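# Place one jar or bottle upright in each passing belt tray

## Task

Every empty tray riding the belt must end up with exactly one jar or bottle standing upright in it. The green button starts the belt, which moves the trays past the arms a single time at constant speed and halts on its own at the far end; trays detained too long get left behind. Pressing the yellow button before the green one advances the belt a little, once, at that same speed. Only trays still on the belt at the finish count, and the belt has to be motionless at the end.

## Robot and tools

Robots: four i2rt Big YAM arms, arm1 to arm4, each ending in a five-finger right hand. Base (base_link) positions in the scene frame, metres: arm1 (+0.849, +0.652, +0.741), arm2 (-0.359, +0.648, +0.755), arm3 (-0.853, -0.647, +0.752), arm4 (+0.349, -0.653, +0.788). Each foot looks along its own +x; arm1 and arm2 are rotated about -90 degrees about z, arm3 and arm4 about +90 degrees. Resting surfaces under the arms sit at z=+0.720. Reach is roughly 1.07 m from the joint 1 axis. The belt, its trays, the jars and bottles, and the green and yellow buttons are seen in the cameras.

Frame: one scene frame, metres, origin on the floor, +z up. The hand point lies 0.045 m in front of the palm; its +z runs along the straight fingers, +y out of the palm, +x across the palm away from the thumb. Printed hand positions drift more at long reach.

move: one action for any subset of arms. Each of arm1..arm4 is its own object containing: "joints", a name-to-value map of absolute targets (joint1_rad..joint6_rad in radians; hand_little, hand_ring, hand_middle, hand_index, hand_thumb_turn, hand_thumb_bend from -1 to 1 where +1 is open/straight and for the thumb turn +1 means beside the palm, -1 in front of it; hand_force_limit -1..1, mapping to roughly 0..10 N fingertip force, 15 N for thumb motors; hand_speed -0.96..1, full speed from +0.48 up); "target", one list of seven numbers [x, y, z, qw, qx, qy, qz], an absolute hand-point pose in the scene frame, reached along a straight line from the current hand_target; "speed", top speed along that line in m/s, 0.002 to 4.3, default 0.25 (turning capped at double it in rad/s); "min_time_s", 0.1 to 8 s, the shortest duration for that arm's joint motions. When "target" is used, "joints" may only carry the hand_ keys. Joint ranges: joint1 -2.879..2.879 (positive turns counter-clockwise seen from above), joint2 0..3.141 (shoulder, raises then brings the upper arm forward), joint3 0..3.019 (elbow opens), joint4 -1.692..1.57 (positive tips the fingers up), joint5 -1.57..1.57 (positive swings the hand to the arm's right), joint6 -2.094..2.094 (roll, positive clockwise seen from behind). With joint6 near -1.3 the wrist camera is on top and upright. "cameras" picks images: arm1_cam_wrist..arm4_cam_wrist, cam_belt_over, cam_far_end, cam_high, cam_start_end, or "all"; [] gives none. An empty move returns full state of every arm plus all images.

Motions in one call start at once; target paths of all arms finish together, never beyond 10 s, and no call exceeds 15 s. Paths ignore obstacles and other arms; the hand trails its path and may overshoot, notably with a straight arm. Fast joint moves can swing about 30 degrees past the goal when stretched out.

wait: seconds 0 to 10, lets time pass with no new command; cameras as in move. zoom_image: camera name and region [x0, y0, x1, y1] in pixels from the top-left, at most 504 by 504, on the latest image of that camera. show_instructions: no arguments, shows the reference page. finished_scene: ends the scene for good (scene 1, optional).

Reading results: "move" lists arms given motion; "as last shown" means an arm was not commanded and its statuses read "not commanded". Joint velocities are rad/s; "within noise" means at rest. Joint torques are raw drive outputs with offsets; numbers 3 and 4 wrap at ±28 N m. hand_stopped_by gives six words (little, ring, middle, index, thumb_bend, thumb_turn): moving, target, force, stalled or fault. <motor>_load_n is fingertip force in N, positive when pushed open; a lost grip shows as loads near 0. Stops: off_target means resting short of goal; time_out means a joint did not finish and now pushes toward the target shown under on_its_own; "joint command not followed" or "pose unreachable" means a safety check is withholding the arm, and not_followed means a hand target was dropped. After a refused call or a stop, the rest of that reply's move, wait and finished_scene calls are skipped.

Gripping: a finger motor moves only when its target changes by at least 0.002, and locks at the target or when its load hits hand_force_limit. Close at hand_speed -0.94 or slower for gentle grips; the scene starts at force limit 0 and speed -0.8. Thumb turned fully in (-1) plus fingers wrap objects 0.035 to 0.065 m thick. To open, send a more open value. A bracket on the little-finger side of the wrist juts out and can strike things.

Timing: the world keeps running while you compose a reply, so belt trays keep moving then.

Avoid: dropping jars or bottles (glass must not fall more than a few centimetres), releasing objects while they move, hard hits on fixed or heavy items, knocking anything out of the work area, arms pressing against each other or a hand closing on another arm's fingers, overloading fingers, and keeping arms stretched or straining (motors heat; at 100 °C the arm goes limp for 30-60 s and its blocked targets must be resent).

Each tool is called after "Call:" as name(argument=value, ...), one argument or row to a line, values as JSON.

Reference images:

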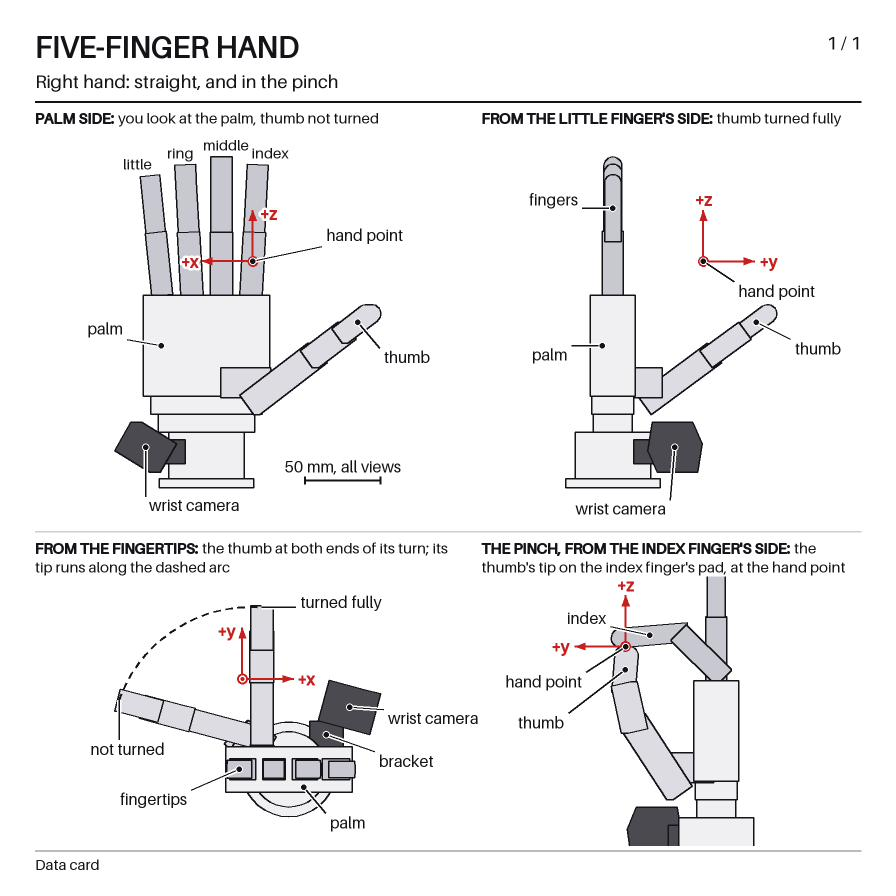

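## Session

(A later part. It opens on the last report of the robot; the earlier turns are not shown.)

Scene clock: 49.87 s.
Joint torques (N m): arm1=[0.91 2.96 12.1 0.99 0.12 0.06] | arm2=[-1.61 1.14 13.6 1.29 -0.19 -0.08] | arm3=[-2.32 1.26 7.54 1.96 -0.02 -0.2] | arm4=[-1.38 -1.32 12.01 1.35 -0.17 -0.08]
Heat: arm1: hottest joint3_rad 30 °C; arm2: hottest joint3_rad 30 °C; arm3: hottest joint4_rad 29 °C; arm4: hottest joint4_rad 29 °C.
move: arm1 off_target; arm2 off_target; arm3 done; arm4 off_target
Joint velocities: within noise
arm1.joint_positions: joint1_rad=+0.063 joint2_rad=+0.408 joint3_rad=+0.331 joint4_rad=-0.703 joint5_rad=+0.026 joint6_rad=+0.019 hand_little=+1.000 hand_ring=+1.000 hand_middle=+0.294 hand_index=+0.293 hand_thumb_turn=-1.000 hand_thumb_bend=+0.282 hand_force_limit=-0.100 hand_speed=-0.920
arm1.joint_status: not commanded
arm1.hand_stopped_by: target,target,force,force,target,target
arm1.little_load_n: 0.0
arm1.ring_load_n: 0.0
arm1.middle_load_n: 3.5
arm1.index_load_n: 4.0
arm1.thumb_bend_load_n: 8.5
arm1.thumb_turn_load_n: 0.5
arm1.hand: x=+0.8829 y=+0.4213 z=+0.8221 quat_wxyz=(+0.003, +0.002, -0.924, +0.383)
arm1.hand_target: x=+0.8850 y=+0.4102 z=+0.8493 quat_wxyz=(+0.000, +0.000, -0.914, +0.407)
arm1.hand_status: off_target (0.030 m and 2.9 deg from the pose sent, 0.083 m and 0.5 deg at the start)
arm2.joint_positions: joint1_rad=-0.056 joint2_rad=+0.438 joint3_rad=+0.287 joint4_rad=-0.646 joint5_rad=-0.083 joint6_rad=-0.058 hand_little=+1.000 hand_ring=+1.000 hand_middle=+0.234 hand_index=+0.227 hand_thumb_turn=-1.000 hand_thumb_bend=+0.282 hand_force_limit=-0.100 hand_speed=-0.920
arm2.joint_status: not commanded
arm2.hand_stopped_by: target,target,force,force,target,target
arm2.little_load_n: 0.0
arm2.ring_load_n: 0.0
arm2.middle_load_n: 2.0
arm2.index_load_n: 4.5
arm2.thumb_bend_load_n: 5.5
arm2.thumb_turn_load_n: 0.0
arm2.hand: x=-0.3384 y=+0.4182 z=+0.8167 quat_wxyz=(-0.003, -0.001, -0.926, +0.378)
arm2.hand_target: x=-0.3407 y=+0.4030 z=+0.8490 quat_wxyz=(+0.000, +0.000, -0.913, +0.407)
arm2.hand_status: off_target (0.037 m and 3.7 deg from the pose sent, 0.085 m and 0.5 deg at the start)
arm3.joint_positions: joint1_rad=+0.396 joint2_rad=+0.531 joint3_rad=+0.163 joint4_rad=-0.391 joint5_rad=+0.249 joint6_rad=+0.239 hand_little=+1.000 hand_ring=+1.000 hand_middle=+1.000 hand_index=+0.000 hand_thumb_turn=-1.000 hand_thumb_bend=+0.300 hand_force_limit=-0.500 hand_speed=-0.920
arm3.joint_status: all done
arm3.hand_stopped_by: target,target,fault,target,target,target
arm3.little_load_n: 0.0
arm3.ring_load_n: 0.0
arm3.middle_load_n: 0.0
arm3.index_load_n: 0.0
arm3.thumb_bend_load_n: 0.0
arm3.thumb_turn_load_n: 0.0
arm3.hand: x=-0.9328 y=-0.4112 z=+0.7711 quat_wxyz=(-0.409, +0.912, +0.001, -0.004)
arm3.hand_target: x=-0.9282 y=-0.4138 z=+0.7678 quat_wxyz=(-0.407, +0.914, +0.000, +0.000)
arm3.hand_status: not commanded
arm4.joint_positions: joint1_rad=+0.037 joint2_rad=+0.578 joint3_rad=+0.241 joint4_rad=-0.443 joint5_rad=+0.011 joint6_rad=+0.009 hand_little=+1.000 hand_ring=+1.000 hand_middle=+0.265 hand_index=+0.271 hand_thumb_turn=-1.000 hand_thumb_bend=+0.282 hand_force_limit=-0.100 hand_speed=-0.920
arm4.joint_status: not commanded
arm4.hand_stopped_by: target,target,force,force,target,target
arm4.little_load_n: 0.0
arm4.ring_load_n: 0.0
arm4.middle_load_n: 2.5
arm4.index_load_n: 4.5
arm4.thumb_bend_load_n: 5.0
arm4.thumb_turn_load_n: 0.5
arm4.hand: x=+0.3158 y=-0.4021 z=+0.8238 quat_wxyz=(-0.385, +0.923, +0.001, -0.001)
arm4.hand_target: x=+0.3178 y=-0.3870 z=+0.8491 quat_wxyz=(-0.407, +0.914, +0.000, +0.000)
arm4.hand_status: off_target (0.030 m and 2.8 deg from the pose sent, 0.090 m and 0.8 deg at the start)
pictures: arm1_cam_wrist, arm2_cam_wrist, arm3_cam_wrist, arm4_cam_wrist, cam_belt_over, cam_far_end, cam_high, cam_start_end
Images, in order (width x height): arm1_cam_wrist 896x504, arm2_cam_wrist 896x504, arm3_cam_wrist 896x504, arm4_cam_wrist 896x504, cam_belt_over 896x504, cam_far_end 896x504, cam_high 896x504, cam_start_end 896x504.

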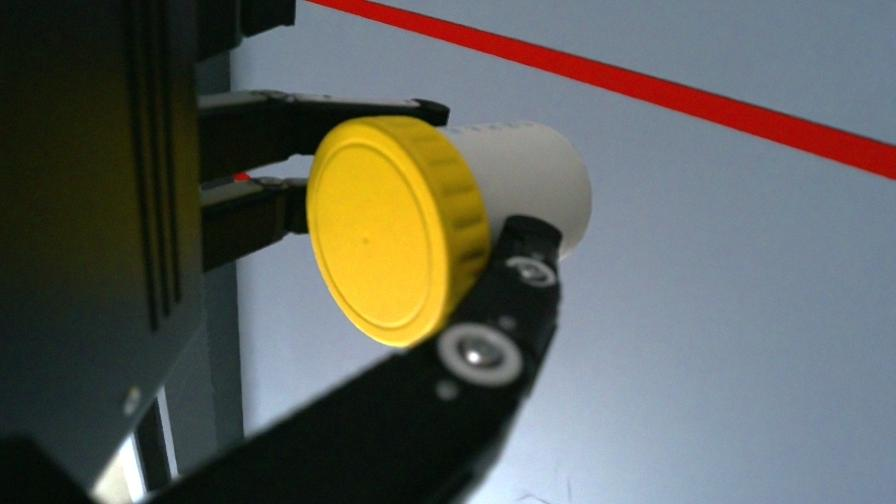

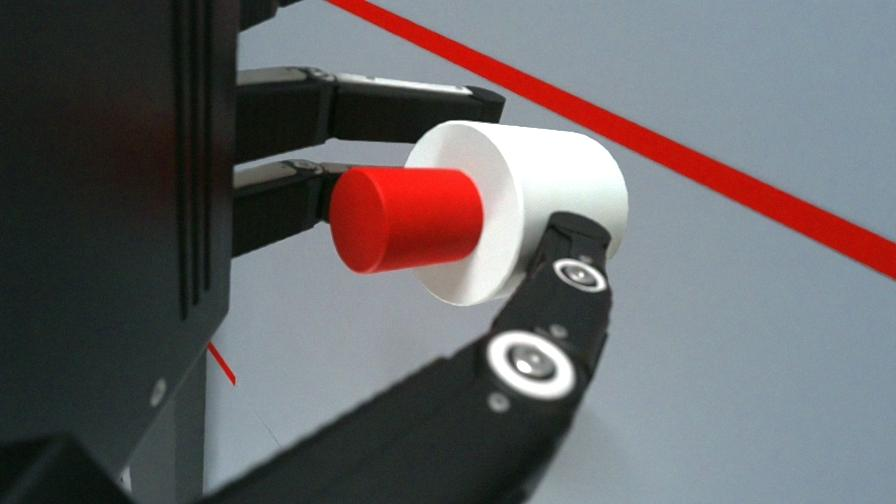

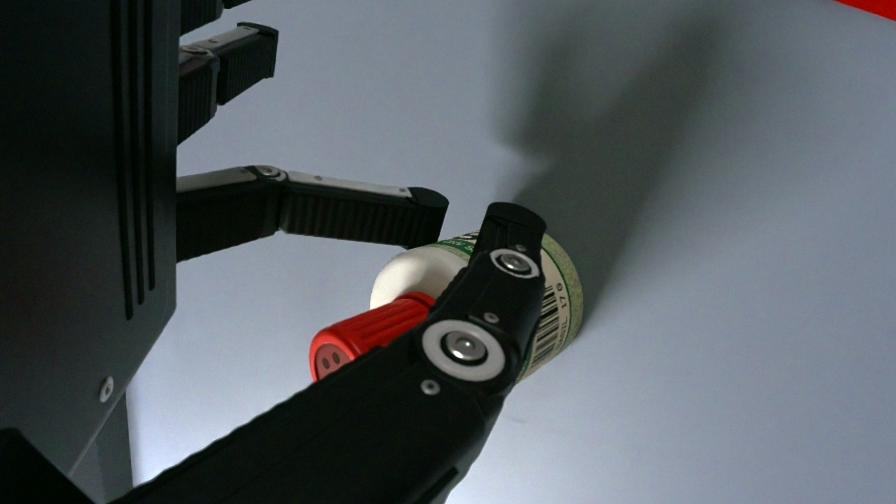

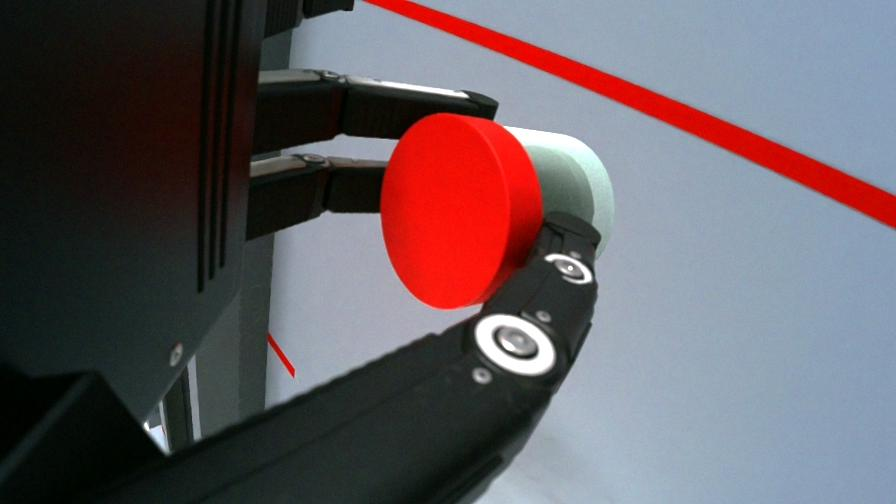

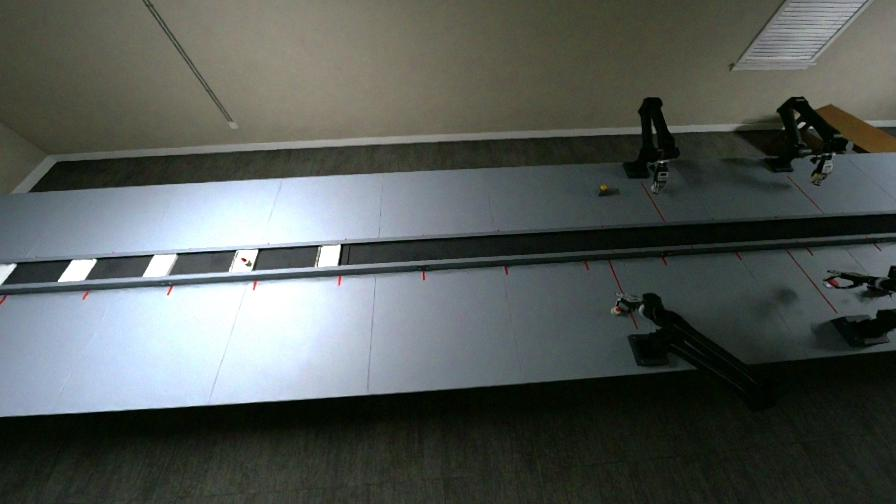

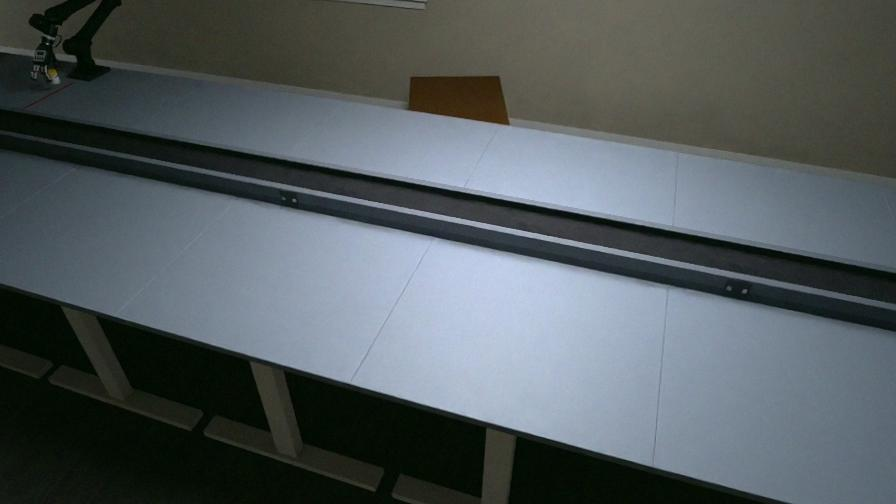

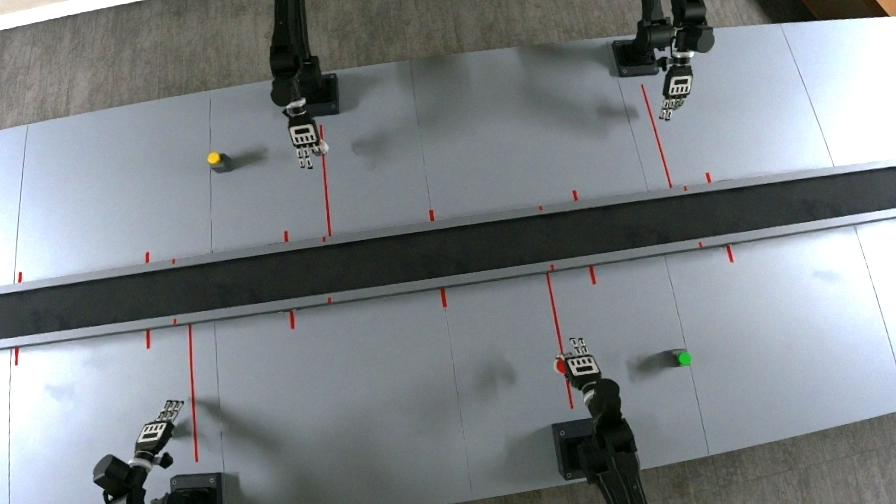

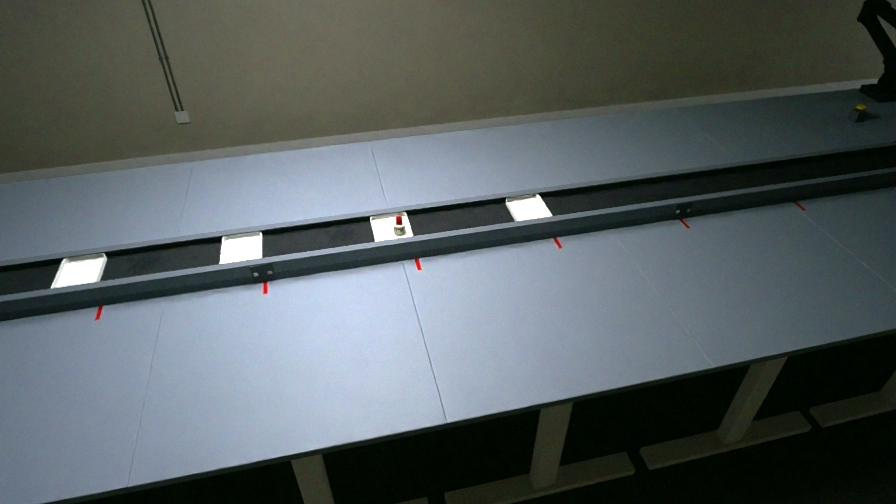

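Call:
move(
  arm3={"joints": {"hand_speed": -0.8, "hand_force_limit": -0.5, "hand_index": 0.7, "hand_thumb_bend": 0.7}},
  arm1={"target": [0.885, 0.410, 0.88, 0, 0, 0.9135, -0.4067], "speed": 0.08},
  arm2={"target": [-0.341, 0.403, 0.88, 0, 0, 0.9135, -0.4067], "speed": 0.08},
  arm4={"target": [0.318, -0.387, 0.88, -0.4067, 0.9135, 0, 0], "speed": 0.08},
  cameras=["arm2_cam_wrist", "arm3_cam_wrist", "arm4_cam_wrist"],
)

Call:
move(
  arm3={"target": [-0.928, -0.414, 0.815, -0.4067, 0.9135, 0, 0], "speed": 0.08, "joints": {"hand_thumb_turn": -0.77}},
  cameras=["arm3_cam_wrist"],
)

Scene clock: 53.43 s.
Joint torques (N m): arm1=[0.79 3.14 12.1 1.02 0.11 0.06] | arm2=[-1.55 2.02 13.81 1.13 -0.23 -0.13] | arm3=[-2.08 1.73 7.5 2 -0.02 -0.23] | arm4=[-1.32 -1.2 12.36 1.36 -0.13 -0.06]
Heat: arm1: hottest joint3_rad 30 °C; arm2: hottest joint3_rad 31 °C; arm3: hottest joint4_rad 29 °C; arm4: hottest joint4_rad 29 °C.
move: arm1 off_target; arm2 off_target; arm3 done; arm4 off_target
Joint velocities: within noise
arm1.joint_positions: joint1_rad=+0.063 joint2_rad=+0.408 joint3_rad=+0.410 joint4_rad=-0.781 joint5_rad=+0.026 joint6_rad=+0.019 hand_little=+1.000 hand_ring=+1.000 hand_middle=+0.294 hand_index=+0.293 hand_thumb_turn=-1.000 hand_thumb_bend=+0.282 hand_force_limit=-0.100 hand_speed=-0.920
arm1.joint_status: not commanded
arm1.hand_stopped_by: target,target,force,force,target,target
arm1.little_load_n: 0.0
arm1.ring_load_n: 0.0
arm1.middle_load_n: 3.5
arm1.index_load_n: 4.5
arm1.thumb_bend_load_n: 8.5
arm1.thumb_turn_load_n: 0.5
arm1.hand: x=+0.8830 y=+0.4195 z=+0.8529 quat_wxyz=(+0.003, +0.002, -0.923, +0.385)
arm1.hand_target: x=+0.8850 y=+0.4103 z=+0.8794 quat_wxyz=(+0.000, +0.000, -0.913, +0.407)
arm1.hand_status: off_target (0.029 m and 2.8 deg from the pose sent, 0.059 m and 2.9 deg at the start)
arm2.joint_positions: joint1_rad=-0.056 joint2_rad=+0.432 joint3_rad=+0.366 joint4_rad=-0.731 joint5_rad=-0.085 joint6_rad=-0.058 hand_little=+1.000 hand_ring=+1.000 hand_middle=+0.234 hand_index=+0.227 hand_thumb_turn=-1.000 hand_thumb_bend=+0.282 hand_force_limit=-0.100 hand_speed=-0.920
arm2.joint_status: not commanded
arm2.hand_stopped_by: target,target,force,force,target,target
arm2.little_load_n: -0.5
arm2.ring_load_n: 0.0
arm2.middle_load_n: 2.0
arm2.index_load_n: 5.0
arm2.thumb_bend_load_n: 5.0
arm2.thumb_turn_load_n: 0.0
arm2.hand: x=-0.3380 y=+0.4161 z=+0.8469 quat_wxyz=(-0.004, -0.001, -0.926, +0.378)
arm2.hand_target: x=-0.3406 y=+0.4033 z=+0.8790 quat_wxyz=(+0.000, +0.000, -0.914, +0.407)
arm2.hand_status: off_target (0.036 m and 3.7 deg from the pose sent, 0.065 m and 3.7 deg at the start)
arm3.joint_positions: joint1_rad=+0.396 joint2_rad=+0.531 joint3_rad=+0.163 joint4_rad=-0.391 joint5_rad=+0.249 joint6_rad=+0.239 hand_little=+1.000 hand_ring=+1.000 hand_middle=+1.000 hand_index=+0.700 hand_thumb_turn=-1.000 hand_thumb_bend=+0.700 hand_force_limit=-0.500 hand_speed=-0.800
arm3.joint_status: all done
arm3.hand_stopped_by: target,target,fault,target,target,target
arm3.little_load_n: 0.0
arm3.ring_load_n: 0.0
arm3.middle_load_n: 0.0
arm3.index_load_n: 0.0
arm3.thumb_bend_load_n: 0.0
arm3.thumb_turn_load_n: 0.0
arm3.hand: x=-0.9328 y=-0.4112 z=+0.7711 quat_wxyz=(-0.409, +0.912, +0.001, -0.004)
arm3.hand_target: x=-0.9282 y=-0.4138 z=+0.7678 quat_wxyz=(-0.407, +0.914, +0.000, +0.000)
arm3.hand_status: not commanded
arm4.joint_positions: joint1_rad=+0.037 joint2_rad=+0.540 joint3_rad=+0.312 joint4_rad=-0.553 joint5_rad=+0.011 joint6_rad=+0.009 hand_little=+1.000 hand_ring=+1.000 hand_middle=+0.265 hand_index=+0.271 hand_thumb_turn=-1.000 hand_thumb_bend=+0.282 hand_force_limit=-0.100 hand_speed=-0.920
arm4.joint_status: not commanded
arm4.hand_stopped_by: target,target,force,force,target,target
arm4.little_load_n: 0.0
arm4.ring_load_n: 0.0
arm4.middle_load_n: 3.0
arm4.index_load_n: 4.5
arm4.thumb_bend_load_n: 5.0
arm4.thumb_turn_load_n: 0.5
arm4.hand: x=+0.3159 y=-0.4003 z=+0.8530 quat_wxyz=(-0.384, +0.923, +0.001, -0.001)
arm4.hand_target: x=+0.3178 y=-0.3871 z=+0.8792 quat_wxyz=(-0.407, +0.914, +0.000, +0.000)
arm4.hand_status: off_target (0.030 m and 2.8 deg from the pose sent, 0.058 m and 2.8 deg at the start)
Images, in order (width x height): arm2_cam_wrist 896x504, arm3_cam_wrist 896x504, arm4_cam_wrist 896x504.

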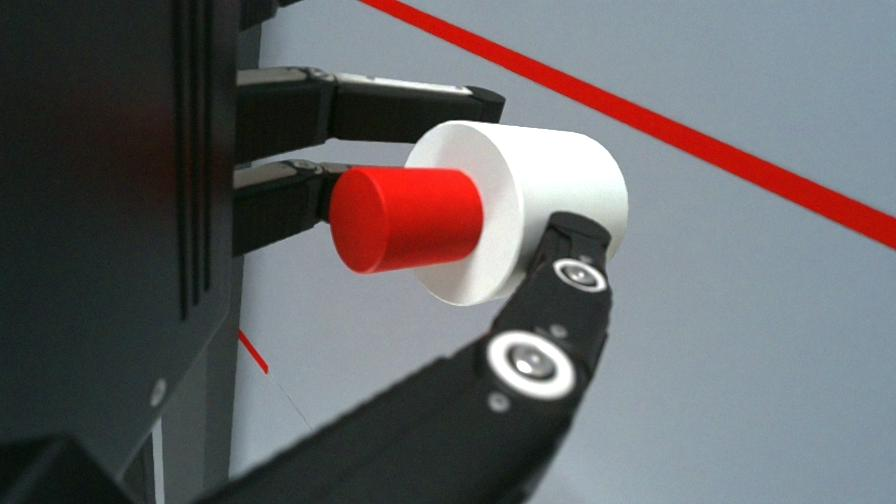

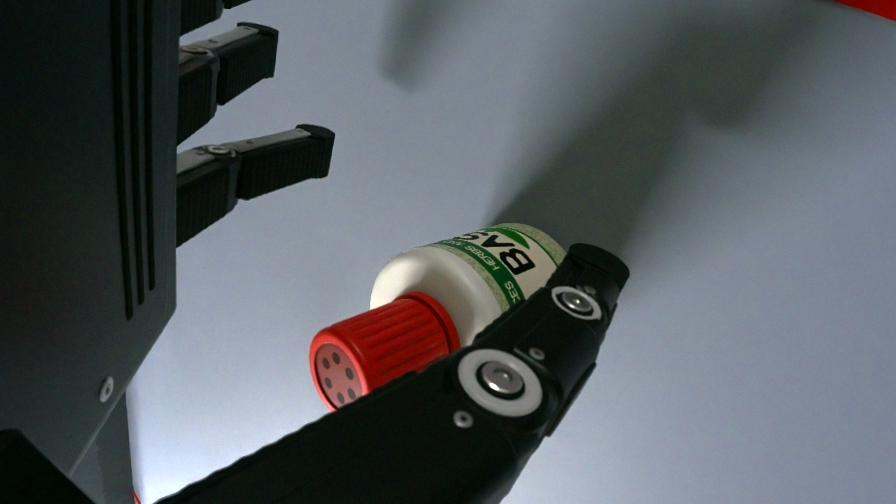

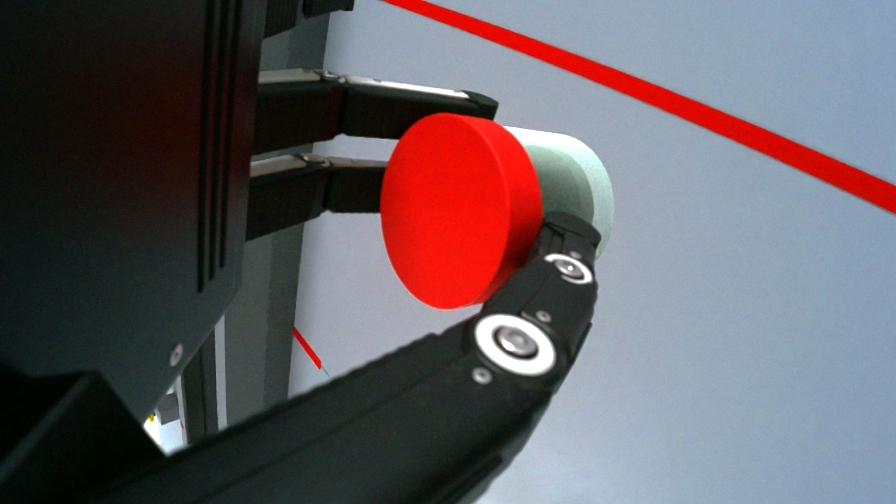

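Scene clock: 54.70 s.
Joint torques (N m): arm1=[0.79 3.14 12.08 0.99 0.11 0.05] | arm2=[-0.62 1.55 13.81 1.42 -0.26 -0.1] | arm3=[-2.2 1.38 11.66 1.77 0.05 -0.25] | arm4=[-1.44 -1.32 12.33 1.31 -0.14 -0.05]
Heat: arm1: hottest joint3_rad 31 °C; arm2: hottest joint3_rad 31 °C; arm3: hottest joint4_rad 29 °C; arm4: hottest joint4_rad 29 °C.
move: arm3 off_target
Joint velocities: within noise
arm1, arm2, arm4: as last shown
arm1.thumb_turn_load_n: 0.0
arm2.little_load_n: 0.0
arm2.ring_load_n: 0.5
arm2.thumb_bend_load_n: 5.5
arm3.joint_positions: joint1_rad=+0.396 joint2_rad=+0.449 joint3_rad=+0.225 joint4_rad=-0.584 joint5_rad=+0.249 joint6_rad=+0.239 hand_little=+1.000 hand_ring=+1.000 hand_middle=+1.000 hand_index=+0.700 hand_thumb_turn=-0.770 hand_thumb_bend=+0.700 hand_force_limit=-0.500 hand_speed=-0.800
arm3.joint_status: all done
arm3.hand_stopped_by: target,target,fault,target,target,target
arm3.little_load_n: 0.0
arm3.ring_load_n: 0.0
arm3.middle_load_n: 0.0
arm3.index_load_n: 0.0
arm3.thumb_bend_load_n: 0.0
arm3.thumb_turn_load_n: 0.0
arm3.hand: x=-0.9278 y=-0.4250 z=+0.7915 quat_wxyz=(-0.389, +0.921, +0.004, +0.003)
arm3.hand_target: x=-0.9282 y=-0.4137 z=+0.8141 quat_wxyz=(-0.407, +0.913, +0.000, +0.000)
arm3.hand_status: off_target (0.026 m and 2.3 deg from the pose sent, 0.044 m and 0.6 deg at the start)
arm4.middle_load_n: 2.5
Images, in order (width x height): arm3_cam_wrist 896x504.

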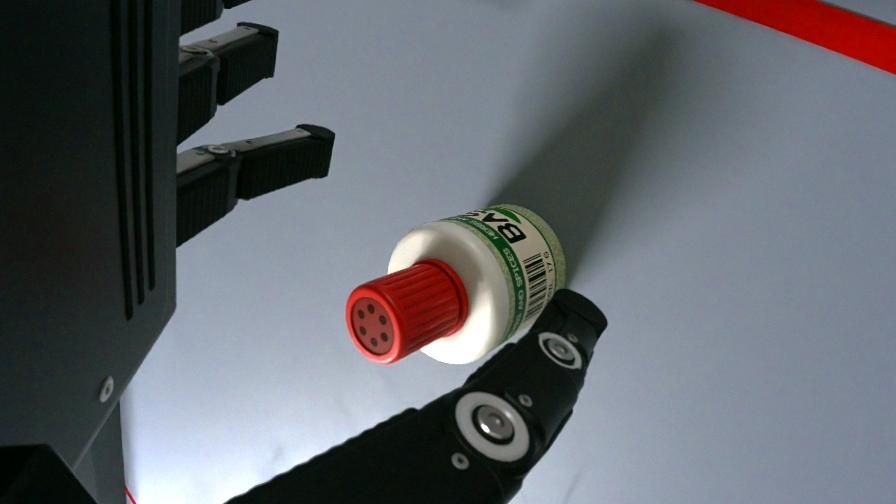

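Call:
move(
  arm3={"target": [-0.934, -0.447, 0.80, -0.4067, 0.9135, 0, 0], "speed": 0.08},
  cameras=["arm3_cam_wrist"],
)

Scene clock: 56.47 s.
Joint torques (N m): arm1=[0.79 3.08 12.11 1.01 0.11 0.05] | arm2=[-1.14 1.2 13.76 1.11 -0.28 -0.07] | arm3=[-0.38 3.43 8.05 1.89 0.32 0] | arm4=[-1.49 -1.03 12.36 1.31 -0.14 -0.07]
Heat: arm1: hottest joint3_rad 31 °C; arm2: hottest joint3_rad 32 °C; arm3: hottest joint4_rad 29 °C; arm4: hottest joint4_rad 29 °C.
move: arm3 done
Joint velocities: within noise
arm1, arm2, arm4: as last shown
arm1.thumb_turn_load_n: 0.5
arm2.ring_load_n: 0.0
arm2.middle_load_n: 2.5
arm2.index_load_n: 4.5
arm3.joint_positions: joint1_rad=+0.518 joint2_rad=+0.284 joint3_rad=+0.221 joint4_rad=-0.724 joint5_rad=+0.347 joint6_rad=+0.326 hand_little=+1.000 hand_ring=+1.000 hand_middle=+1.000 hand_index=+0.700 hand_thumb_turn=-0.770 hand_thumb_bend=+0.700 hand_force_limit=-0.500 hand_speed=-0.800
arm3.joint_status: not commanded
arm3.hand_stopped_by: target,target,fault,target,target,target
arm3.little_load_n: 0.0
arm3.ring_load_n: 0.0
arm3.middle_load_n: 0.0
arm3.index_load_n: 0.0
arm3.thumb_bend_load_n: 0.0
arm3.thumb_turn_load_n: 0.0
arm3.hand: x=-0.9328 y=-0.4433 z=+0.8038 quat_wxyz=(-0.410, +0.912, -0.001, +0.001)
arm3.hand_target: x=-0.9339 y=-0.4469 z=+0.8000 quat_wxyz=(-0.407, +0.914, +0.000, +0.000)
arm3.hand_status: done (0.005 m and 0.5 deg from the pose sent, 0.024 m and 2.3 deg at the start)
arm4.thumb_turn_load_n: 0.0
Images, in order (width x height): arm3_cam_wrist 896x504.

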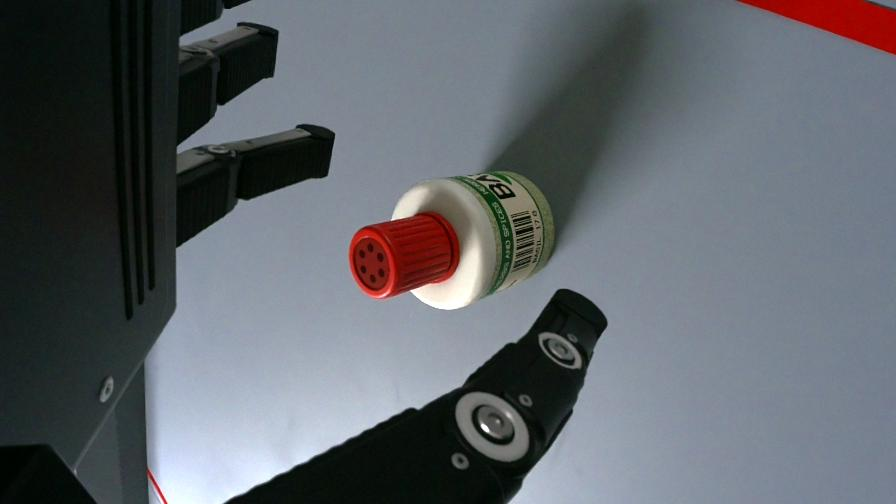

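Call:
move(
  arm3={"target": [-0.9385, -0.4525, 0.782, -0.4067, 0.9135, 0, 0], "speed": 0.05, "joints": {"hand_thumb_bend": 0.4, "hand_index": 0.5}},
  cameras=["arm3_cam_wrist"],
)

Scene clock: 58.43 s.
Joint torques (N m): arm1=[0.79 3.14 12.08 1.02 0.1 0.06] | arm2=[-1.2 1.03 13.89 1.48 -0.27 -0.08] | arm3=[0.21 3.37 7.91 2.76 0.32 -0.01] | arm4=[-1.2 -1.14 12.38 1.31 -0.13 -0.06]
Heat: arm1: hottest joint3_rad 32 °C; arm2: hottest joint3_rad 32 °C; arm3: hottest joint4_rad 29 °C; arm4: hottest joint4_rad 29 °C.
move: arm3 done
Joint velocities: within noise
arm1, arm2, arm4: as last shown
arm2.middle_load_n: 2.0
arm2.index_load_n: 5.0
arm2.thumb_bend_load_n: 5.0
arm3.joint_positions: joint1_rad=+0.578 joint2_rad=+0.284 joint3_rad=+0.175 joint4_rad=-0.724 joint5_rad=+0.390 joint6_rad=+0.375 hand_little=+1.000 hand_ring=+1.000 hand_middle=+1.000 hand_index=+0.500 hand_thumb_turn=-0.770 hand_thumb_bend=+0.400 hand_force_limit=-0.500 hand_speed=-0.800
arm3.joint_status: all done
arm3.hand_stopped_by: target,target,fault,target,target,target
arm3.little_load_n: 0.0
arm3.ring_load_n: 0.0
arm3.middle_load_n: 0.0
arm3.index_load_n: 0.0
arm3.thumb_bend_load_n: 0.0
arm3.thumb_turn_load_n: 0.0
arm3.hand: x=-0.9342 y=-0.4542 z=+0.7811 quat_wxyz=(-0.399, +0.917, +0.001, +0.008)
arm3.hand_target: x=-0.9384 y=-0.4527 z=+0.7821 quat_wxyz=(-0.407, +0.914, +0.000, +0.000)
arm3.hand_status: done (0.005 m and 1.4 deg from the pose sent, 0.024 m and 0.5 deg at the start)
arm4.middle_load_n: 3.0
arm4.thumb_turn_load_n: 0.5
Images, in order (width x height): arm3_cam_wrist 896x504.

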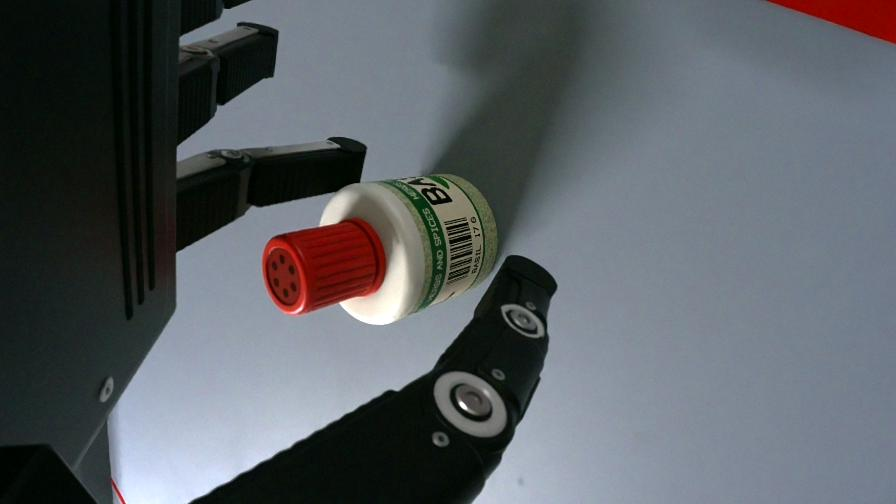

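Call:
move(
  arm3={"target": [-0.944, -0.4525, 0.783, -0.4067, 0.9135, 0, 0], "speed": 0.05, "joints": {"hand_thumb_bend": 0.28, "hand_index": 0.42}},
  cameras=["arm3_cam_wrist"],
)

Scene clock: 66.47 s.
Joint torques (N m): arm1=[0.85 3.14 12.05 1.02 0.11 0.06] | arm2=[-0.85 1.2 13.68 1.13 -0.23 -0.08] | arm3=[-0.09 5.01 8.55 2.99 0.32 -0.02] | arm4=[-1.32 -1.2 12.31 1.31 -0.15 -0.07]
Heat: arm1: hottest joint3_rad 33 °C; arm2: hottest joint3_rad 34 °C; arm3: hottest joint3_rad 29 °C; arm4: hottest joint3_rad 30 °C.
move: arm3 done
Joint velocities: within noise
arm1, arm2, arm4: as last shown
arm2.index_load_n: 4.5
arm3.joint_positions: joint1_rad=+0.622 joint2_rad=+0.287 joint3_rad=+0.175 joint4_rad=-0.721 joint5_rad=+0.419 joint6_rad=+0.409 hand_little=+1.000 hand_ring=+1.000 hand_middle=+1.000 hand_index=+0.420 hand_thumb_turn=-0.770 hand_thumb_bend=+0.280 hand_force_limit=-0.500 hand_speed=-0.800
arm3.joint_status: all done
arm3.hand_stopped_by: target,target,fault,target,target,target
arm3.little_load_n: 0.0
arm3.ring_load_n: 0.0
arm3.middle_load_n: 0.0
arm3.index_load_n: 0.0
arm3.thumb_bend_load_n: 0.0
arm3.thumb_turn_load_n: 0.0
arm3.hand: x=-0.9396 y=-0.4542 z=+0.7824 quat_wxyz=(-0.404, +0.915, +0.000, +0.005)
arm3.hand_target: x=-0.9439 y=-0.4527 z=+0.7831 quat_wxyz=(-0.407, +0.914, +0.000, +0.000)
arm3.hand_status: done (0.005 m and 0.6 deg from the pose sent, 0.010 m and 1.3 deg at the start)
arm4.middle_load_n: 2.5
arm4.thumb_turn_load_n: 0.0
Images, in order (width x height): arm3_cam_wrist 896x504.

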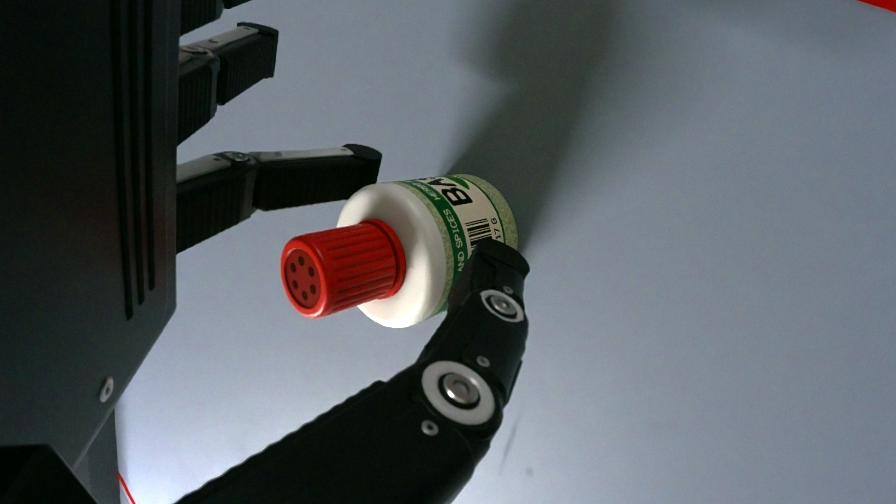

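Call:
move(
  arm3={"joints": {"hand_speed": -0.92, "hand_index": 0.3}},
  cameras=["arm3_cam_wrist"],
)

Scene clock: 68.07 s.
Joint torques (N m): arm1=[0.85 3.08 12.08 1.01 0.11 0.06] | arm2=[-1.08 1.32 13.57 1.47 -0.22 -0.04] | arm3=[0.09 5.6 8.55 2.78 0.33 0] | arm4=[-1.38 -1.08 12.38 1.26 -0.15 -0.06]
Heat: arm1: hottest joint3_rad 34 °C; arm2: hottest joint3_rad 34 °C; arm3: hottest joint3_rad 29 °C; arm4: hottest joint3_rad 30 °C.
move: arm3 done
Joint velocities: within noise
arm1, arm2, arm4: as last shown
arm1.thumb_turn_load_n: 0.0
arm3.joint_positions: joint1_rad=+0.622 joint2_rad=+0.287 joint3_rad=+0.175 joint4_rad=-0.721 joint5_rad=+0.420 joint6_rad=+0.409 hand_little=+1.000 hand_ring=+1.000 hand_middle=+1.000 hand_index=+0.300 hand_thumb_turn=-0.770 hand_thumb_bend=+0.280 hand_force_limit=-0.500 hand_speed=-0.920
arm3.joint_status: all done
arm3.hand_stopped_by: target,target,fault,target,target,target
arm3.little_load_n: 0.0
arm3.ring_load_n: 0.0
arm3.middle_load_n: 0.0
arm3.index_load_n: 0.0
arm3.thumb_bend_load_n: 0.0
arm3.thumb_turn_load_n: 0.0
arm3.hand: x=-0.9395 y=-0.4541 z=+0.7824 quat_wxyz=(-0.404, +0.915, +0.000, +0.005)
arm3.hand_target: x=-0.9439 y=-0.4527 z=+0.7831 quat_wxyz=(-0.407, +0.914, +0.000, +0.000)
arm3.hand_status: not commanded
Images, in order (width x height): arm3_cam_wrist 896x504.

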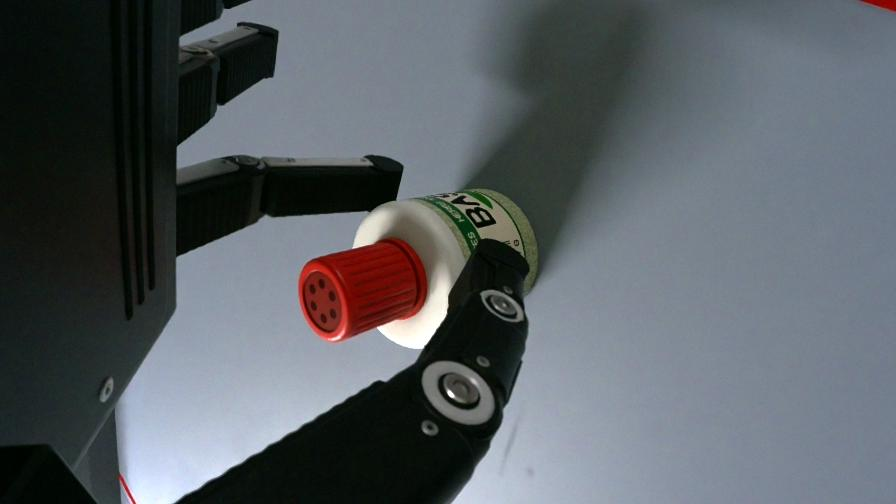

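Call:
move(
  arm3={"joints": {"hand_speed": -0.8, "hand_index": 0.5, "hand_thumb_bend": 0.34}},
)

Call:
move(
  arm3={"target": [-0.952, -0.4535, 0.778, -0.4067, 0.9135, 0, 0], "speed": 0.04},
  cameras=["arm3_cam_wrist"],
)

Scene clock: 70.77 s.
Joint torques (N m): arm1=[0.85 3.08 12.08 1.01 0.11 0.06] | arm2=[-1.61 0.97 13.7 1.4 -0.24 -0.06] | arm3=[-0.56 5.54 8.55 2.8 0.34 0] | arm4=[-1.32 -1.26 12.37 1.25 -0.16 -0.05]
Heat: arm1: hottest joint3_rad 34 °C; arm2: hottest joint3_rad 34 °C; arm3: hottest joint3_rad 29 °C; arm4: hottest joint3_rad 30 °C.
move: arm3 done
Joint velocities: within noise
arm1, arm2, arm4: as last shown
arm1.middle_load_n: 4.0
arm1.thumb_turn_load_n: 0.5
arm2.index_load_n: 5.0
arm3.joint_positions: joint1_rad=+0.622 joint2_rad=+0.287 joint3_rad=+0.175 joint4_rad=-0.721 joint5_rad=+0.420 joint6_rad=+0.409 hand_little=+1.000 hand_ring=+1.000 hand_middle=+1.000 hand_index=+0.500 hand_thumb_turn=-0.770 hand_thumb_bend=+0.340 hand_force_limit=-0.500 hand_speed=-0.800
arm3.joint_status: all done
arm3.hand_stopped_by: target,target,fault,target,target,target
arm3.little_load_n: 0.0
arm3.ring_load_n: 0.0
arm3.middle_load_n: 0.0
arm3.index_load_n: 0.0
arm3.thumb_bend_load_n: 0.0
arm3.thumb_turn_load_n: 0.0
arm3.hand: x=-0.9395 y=-0.4541 z=+0.7824 quat_wxyz=(-0.404, +0.915, +0.000, +0.005)
arm3.hand_target: x=-0.9439 y=-0.4527 z=+0.7831 quat_wxyz=(-0.407, +0.914, +0.000, +0.000)
arm3.hand_status: not commanded
pictures: none

Scene clock: 71.80 s.
Joint torques (N m): arm1=[0.79 3.14 12.1 1.01 0.11 0.06] | arm2=[-1.79 1.38 13.63 1.36 -0.23 -0.1] | arm3=[-0.21 5.3 8.09 2.76 0.34 0.03] | arm4=[-1.44 -1.14 12.38 1.25 -0.16 -0.06]
Heat: arm1: hottest joint3_rad 34 °C; arm2: hottest joint3_rad 35 °C; arm3: hottest joint3_rad 29 °C; arm4: hottest joint3_rad 30 °C.
move: arm3 done
Joint velocities: within noise
arm1, arm2, arm4: as last shown
arm1.middle_load_n: 3.5
arm3.joint_positions: joint1_rad=+0.686 joint2_rad=+0.331 joint3_rad=+0.175 joint4_rad=-0.696 joint5_rad=+0.463 joint6_rad=+0.462 hand_little=+1.000 hand_ring=+1.000 hand_middle=+1.000 hand_index=+0.500 hand_thumb_turn=-0.770 hand_thumb_bend=+0.340 hand_force_limit=-0.500 hand_speed=-0.800
arm3.joint_status: not commanded
arm3.hand_stopped_by: target,target,fault,target,target,target
arm3.little_load_n: 0.0
arm3.ring_load_n: 0.0
arm3.middle_load_n: 0.0
arm3.index_load_n: 0.0
arm3.thumb_bend_load_n: 0.0
arm3.thumb_turn_load_n: 0.0
arm3.hand: x=-0.9484 y=-0.4537 z=+0.7803 quat_wxyz=(-0.406, +0.914, +0.000, +0.004)
arm3.hand_target: x=-0.9518 y=-0.4537 z=+0.7781 quat_wxyz=(-0.407, +0.914, +0.000, +0.000)
arm3.hand_status: done (0.004 m and 0.4 deg from the pose sent, 0.013 m and 0.6 deg at the start)
arm4.middle_load_n: 3.0
Images, in order (width x height): arm3_cam_wrist 896x504.

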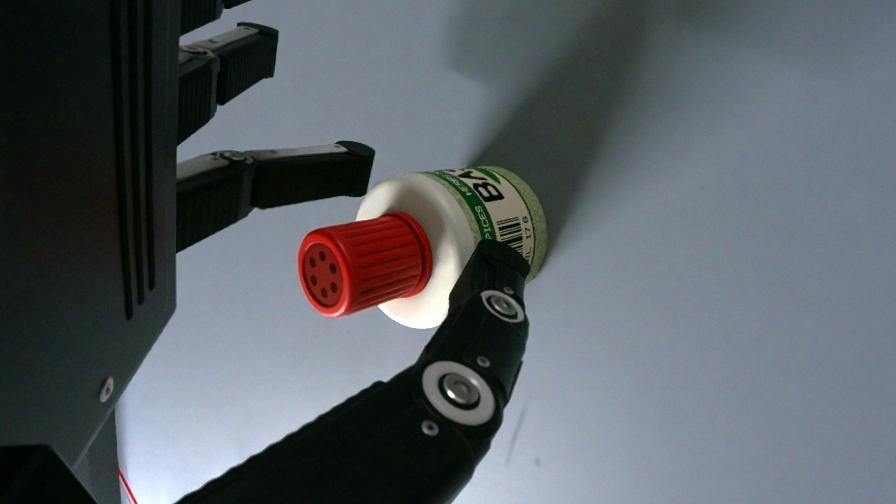

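Call:
move(
  arm3={"joints": {"hand_speed": -0.92, "hand_index": 0.1, "hand_force_limit": -0.5}},
  cameras=["arm3_cam_wrist"],
)

Scene clock: 73.83 s.
Joint torques (N m): arm1=[0.85 3.08 12.11 1.01 0.11 0.06] | arm2=[-1.44 1.38 13.78 1.31 -0.25 -0.12] | arm3=[-0.21 5.13 7.88 2.8 0.33 0.02] | arm4=[-1.32 -1.08 12.3 1.26 -0.15 -0.05]
Heat: arm1: hottest joint3_rad 35 °C; arm2: hottest joint3_rad 35 °C; arm3: hottest joint3_rad 29 °C; arm4: hottest joint3_rad 31 °C.
move: arm3 off_target
Joint velocities: within noise
arm1.joint_positions: joint1_rad=+0.063 joint2_rad=+0.408 joint3_rad=+0.410 joint4_rad=-0.781 joint5_rad=+0.026 joint6_rad=+0.019 hand_little=+1.000 hand_ring=+1.000 hand_middle=+0.294 hand_index=+0.293 hand_thumb_turn=-1.000 hand_thumb_bend=+0.282 hand_force_limit=-0.100 hand_speed=-0.920
arm1.joint_status: not commanded
arm1.hand_stopped_by: target,target,force,force,target,target
arm1.little_load_n: 0.0
arm1.ring_load_n: 0.0
arm1.middle_load_n: 3.5
arm1.index_load_n: 4.5
arm1.thumb_bend_load_n: 8.5
arm1.thumb_turn_load_n: 0.5
arm1.hand: x=+0.8830 y=+0.4195 z=+0.8529 quat_wxyz=(+0.003, +0.002, -0.923, +0.385)
arm1.hand_target: x=+0.8850 y=+0.4103 z=+0.8794 quat_wxyz=(+0.000, +0.000, -0.913, +0.407)
arm1.hand_status: not commanded
arm2.joint_positions: joint1_rad=-0.056 joint2_rad=+0.432 joint3_rad=+0.366 joint4_rad=-0.731 joint5_rad=-0.085 joint6_rad=-0.058 hand_little=+1.000 hand_ring=+1.000 hand_middle=+0.234 hand_index=+0.227 hand_thumb_turn=-1.000 hand_thumb_bend=+0.282 hand_force_limit=-0.100 hand_speed=-0.920
arm2.joint_status: not commanded
arm2.hand_stopped_by: target,target,force,force,target,target
arm2.little_load_n: 0.0
arm2.ring_load_n: 0.0
arm2.middle_load_n: 2.0
arm2.index_load_n: 4.5
arm2.thumb_bend_load_n: 5.0
arm2.thumb_turn_load_n: 0.0
arm2.hand: x=-0.3380 y=+0.4161 z=+0.8469 quat_wxyz=(-0.004, -0.001, -0.926, +0.378)
arm2.hand_target: x=-0.3406 y=+0.4033 z=+0.8790 quat_wxyz=(+0.000, +0.000, -0.914, +0.407)
arm2.hand_status: not commanded
arm3.joint_positions: joint1_rad=+0.686 joint2_rad=+0.331 joint3_rad=+0.175 joint4_rad=-0.696 joint5_rad=+0.463 joint6_rad=+0.462 hand_little=+1.000 hand_ring=+1.000 hand_middle=+1.000 hand_index=+0.210 hand_thumb_turn=-0.770 hand_thumb_bend=+0.341 hand_force_limit=-0.500 hand_speed=-0.920
arm3.joint_status: hand_index off_target (ended at +0.210, target +0.100); the others done
arm3.hand_stopped_by: target,target,fault,force,target,target
arm3.little_load_n: 0.0
arm3.ring_load_n: -0.5
arm3.middle_load_n: 0.0
arm3.index_load_n: 3.0
arm3.thumb_bend_load_n: 2.5
arm3.thumb_turn_load_n: -0.5
arm3.hand: x=-0.9484 y=-0.4537 z=+0.7803 quat_wxyz=(-0.406, +0.914, -0.001, +0.004)
arm3.hand_target: x=-0.9518 y=-0.4537 z=+0.7781 quat_wxyz=(-0.407, +0.914, +0.000, +0.000)
arm3.hand_status: not commanded
arm4.joint_positions: joint1_rad=+0.037 joint2_rad=+0.540 joint3_rad=+0.312 joint4_rad=-0.553 joint5_rad=+0.011 joint6_rad=+0.009 hand_little=+1.000 hand_ring=+1.000 hand_middle=+0.265 hand_index=+0.271 hand_thumb_turn=-1.000 hand_thumb_bend=+0.282 hand_force_limit=-0.100 hand_speed=-0.920
arm4.joint_status: not commanded
arm4.hand_stopped_by: target,target,force,force,target,target
arm4.little_load_n: 0.0
arm4.ring_load_n: 0.0
arm4.middle_load_n: 2.5
arm4.index_load_n: 4.5
arm4.thumb_bend_load_n: 5.0
arm4.thumb_turn_load_n: 0.5
arm4.hand: x=+0.3159 y=-0.4003 z=+0.8530 quat_wxyz=(-0.384, +0.923, +0.001, -0.001)
arm4.hand_target: x=+0.3178 y=-0.3871 z=+0.8792 quat_wxyz=(-0.407, +0.914, +0.000, +0.000)
arm4.hand_status: not commanded
Images, in order (width x height): arm3_cam_wrist 896x504.

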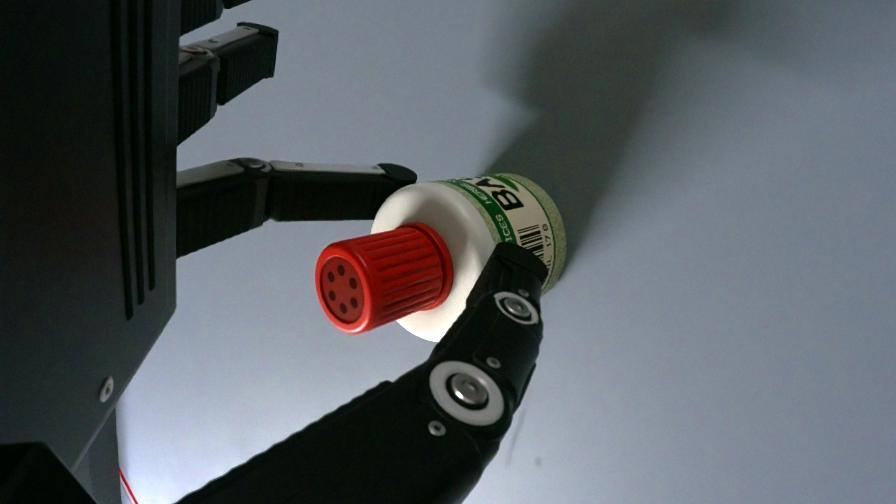

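Call:
move(
  arm3={"joints": {"hand_index": -0.1, "hand_force_limit": -0.15}},
  cameras=["arm3_cam_wrist"],
)

Scene clock: 75.40 s.
Joint torques (N m): arm1=[0.79 3.08 12.08 1.02 0.1 0.06] | arm2=[-0.97 1.44 13.68 1.42 -0.26 -0.12] | arm3=[-0.62 5.13 8.06 2.63 0.33 0.02] | arm4=[-1.38 -1.2 12.37 1.29 -0.13 -0.06]
Heat: arm1: hottest joint3_rad 35 °C; arm2: hottest joint3_rad 35 °C; arm3: hottest joint3_rad 29 °C; arm4: hottest joint3_rad 31 °C.
move: arm3 off_target
Joint velocities: within noise
arm1, arm2, arm4: as last shown
arm1.thumb_turn_load_n: 0.0
arm3.joint_positions: joint1_rad=+0.686 joint2_rad=+0.331 joint3_rad=+0.175 joint4_rad=-0.696 joint5_rad=+0.463 joint6_rad=+0.462 hand_little=+1.000 hand_ring=+1.000 hand_middle=+1.000 hand_index=+0.197 hand_thumb_turn=-0.770 hand_thumb_bend=+0.341 hand_force_limit=-0.150 hand_speed=-0.920
arm3.joint_status: hand_index off_target (ended at +0.197, target -0.100); the others done
arm3.hand_stopped_by: target,target,fault,force,target,target
arm3.little_load_n: 0.0
arm3.ring_load_n: 0.0
arm3.middle_load_n: 0.0
arm3.index_load_n: 5.0
arm3.thumb_bend_load_n: 3.5
arm3.thumb_turn_load_n: -0.5
arm3.hand: x=-0.9484 y=-0.4537 z=+0.7803 quat_wxyz=(-0.406, +0.914, -0.001, +0.004)
arm3.hand_target: x=-0.9518 y=-0.4537 z=+0.7781 quat_wxyz=(-0.407, +0.914, +0.000, +0.000)
arm3.hand_status: not commanded
arm4.thumb_turn_load_n: 0.0
Images, in order (width x height): arm3_cam_wrist 896x504.

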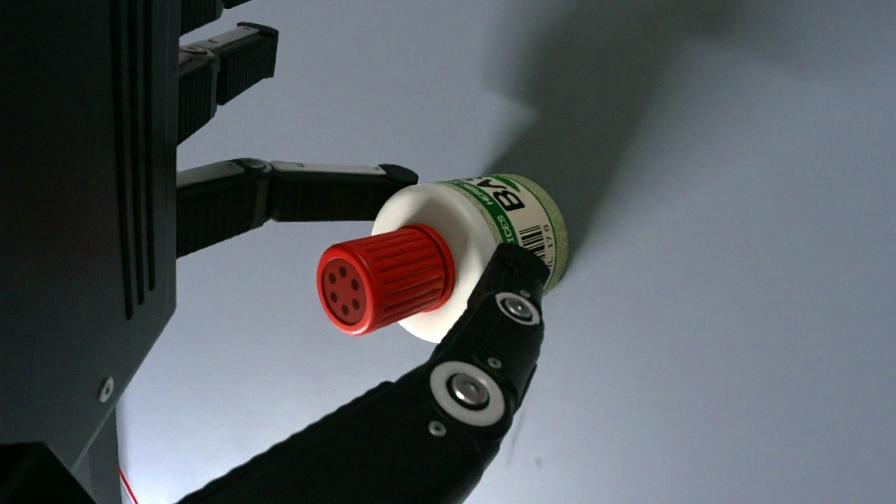

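Call:
move(
  arm3={"target": [-0.951, -0.4535, 0.86, -0.4067, 0.9135, 0, 0], "speed": 0.05},
  cameras=["arm3_cam_wrist", "cam_high"],
)

Scene clock: 78.43 s.
Joint torques (N m): arm1=[0.85 3.08 12.08 0.98 0.11 0.06] | arm2=[-1.2 1.08 13.83 1.42 -0.32 -0.09] | arm3=[-1.08 2.73 12.03 1.72 0.17 -0.1] | arm4=[-1.32 -1.03 12.3 1.29 -0.15 -0.07]
Heat: arm1: hottest joint3_rad 35 °C; arm2: hottest joint3_rad 35 °C; arm3: hottest joint3_rad 30 °C; arm4: hottest joint3_rad 31 °C.
move: arm3 off_target
Joint velocities: within noise
arm1, arm2, arm4: as last shown
arm1.thumb_bend_load_n: 8.0
arm1.thumb_turn_load_n: 0.5
arm2.index_load_n: 5.0
arm3.joint_positions: joint1_rad=+0.686 joint2_rad=+0.326 joint3_rad=+0.335 joint4_rad=-0.903 joint5_rad=+0.462 joint6_rad=+0.464 hand_little=+1.000 hand_ring=+1.000 hand_middle=+1.000 hand_index=+0.197 hand_thumb_turn=-0.770 hand_thumb_bend=+0.340 hand_force_limit=-0.150 hand_speed=-0.920
arm3.joint_status: not commanded
arm3.hand_stopped_by: target,target,fault,force,target,target
arm3.little_load_n: 0.0
arm3.ring_load_n: 0.0
arm3.middle_load_n: -0.5
arm3.index_load_n: 0.0
arm3.thumb_bend_load_n: 0.0
arm3.thumb_turn_load_n: 0.0
arm3.hand: x=-0.9449 y=-0.4590 z=+0.8352 quat_wxyz=(-0.390, +0.921, +0.004, +0.015)
arm3.hand_target: x=-0.9508 y=-0.4533 z=+0.8593 quat_wxyz=(-0.407, +0.914, +0.000, +0.000)
arm3.hand_status: off_target (0.026 m and 2.7 deg from the pose sent, 0.080 m and 0.4 deg at the start)
arm4.thumb_turn_load_n: 0.5
Images, in order (width x height): arm3_cam_wrist 896x504, cam_high 896x504.

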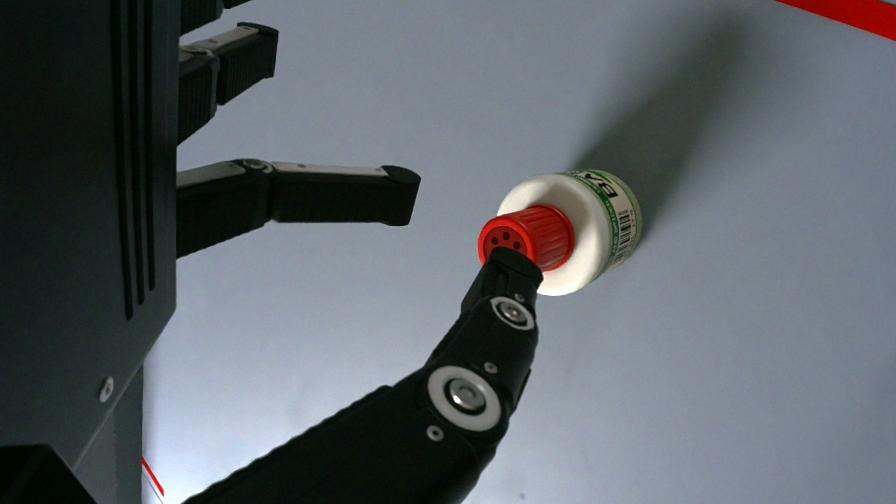

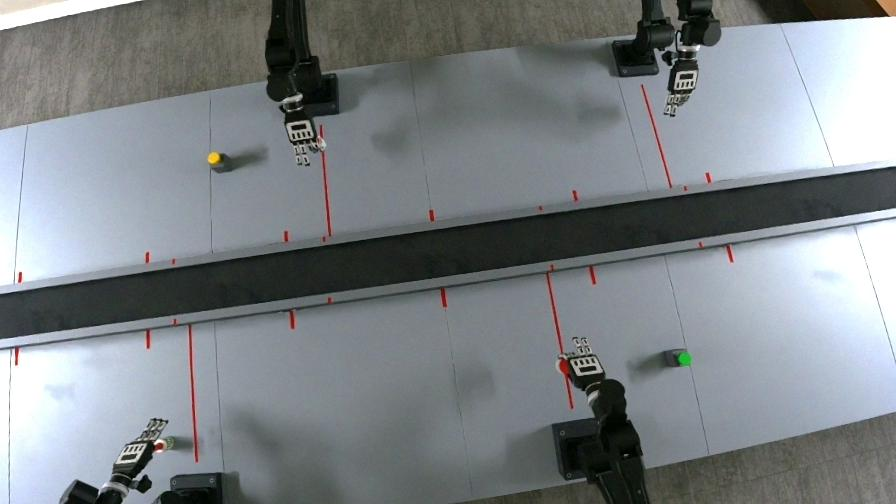

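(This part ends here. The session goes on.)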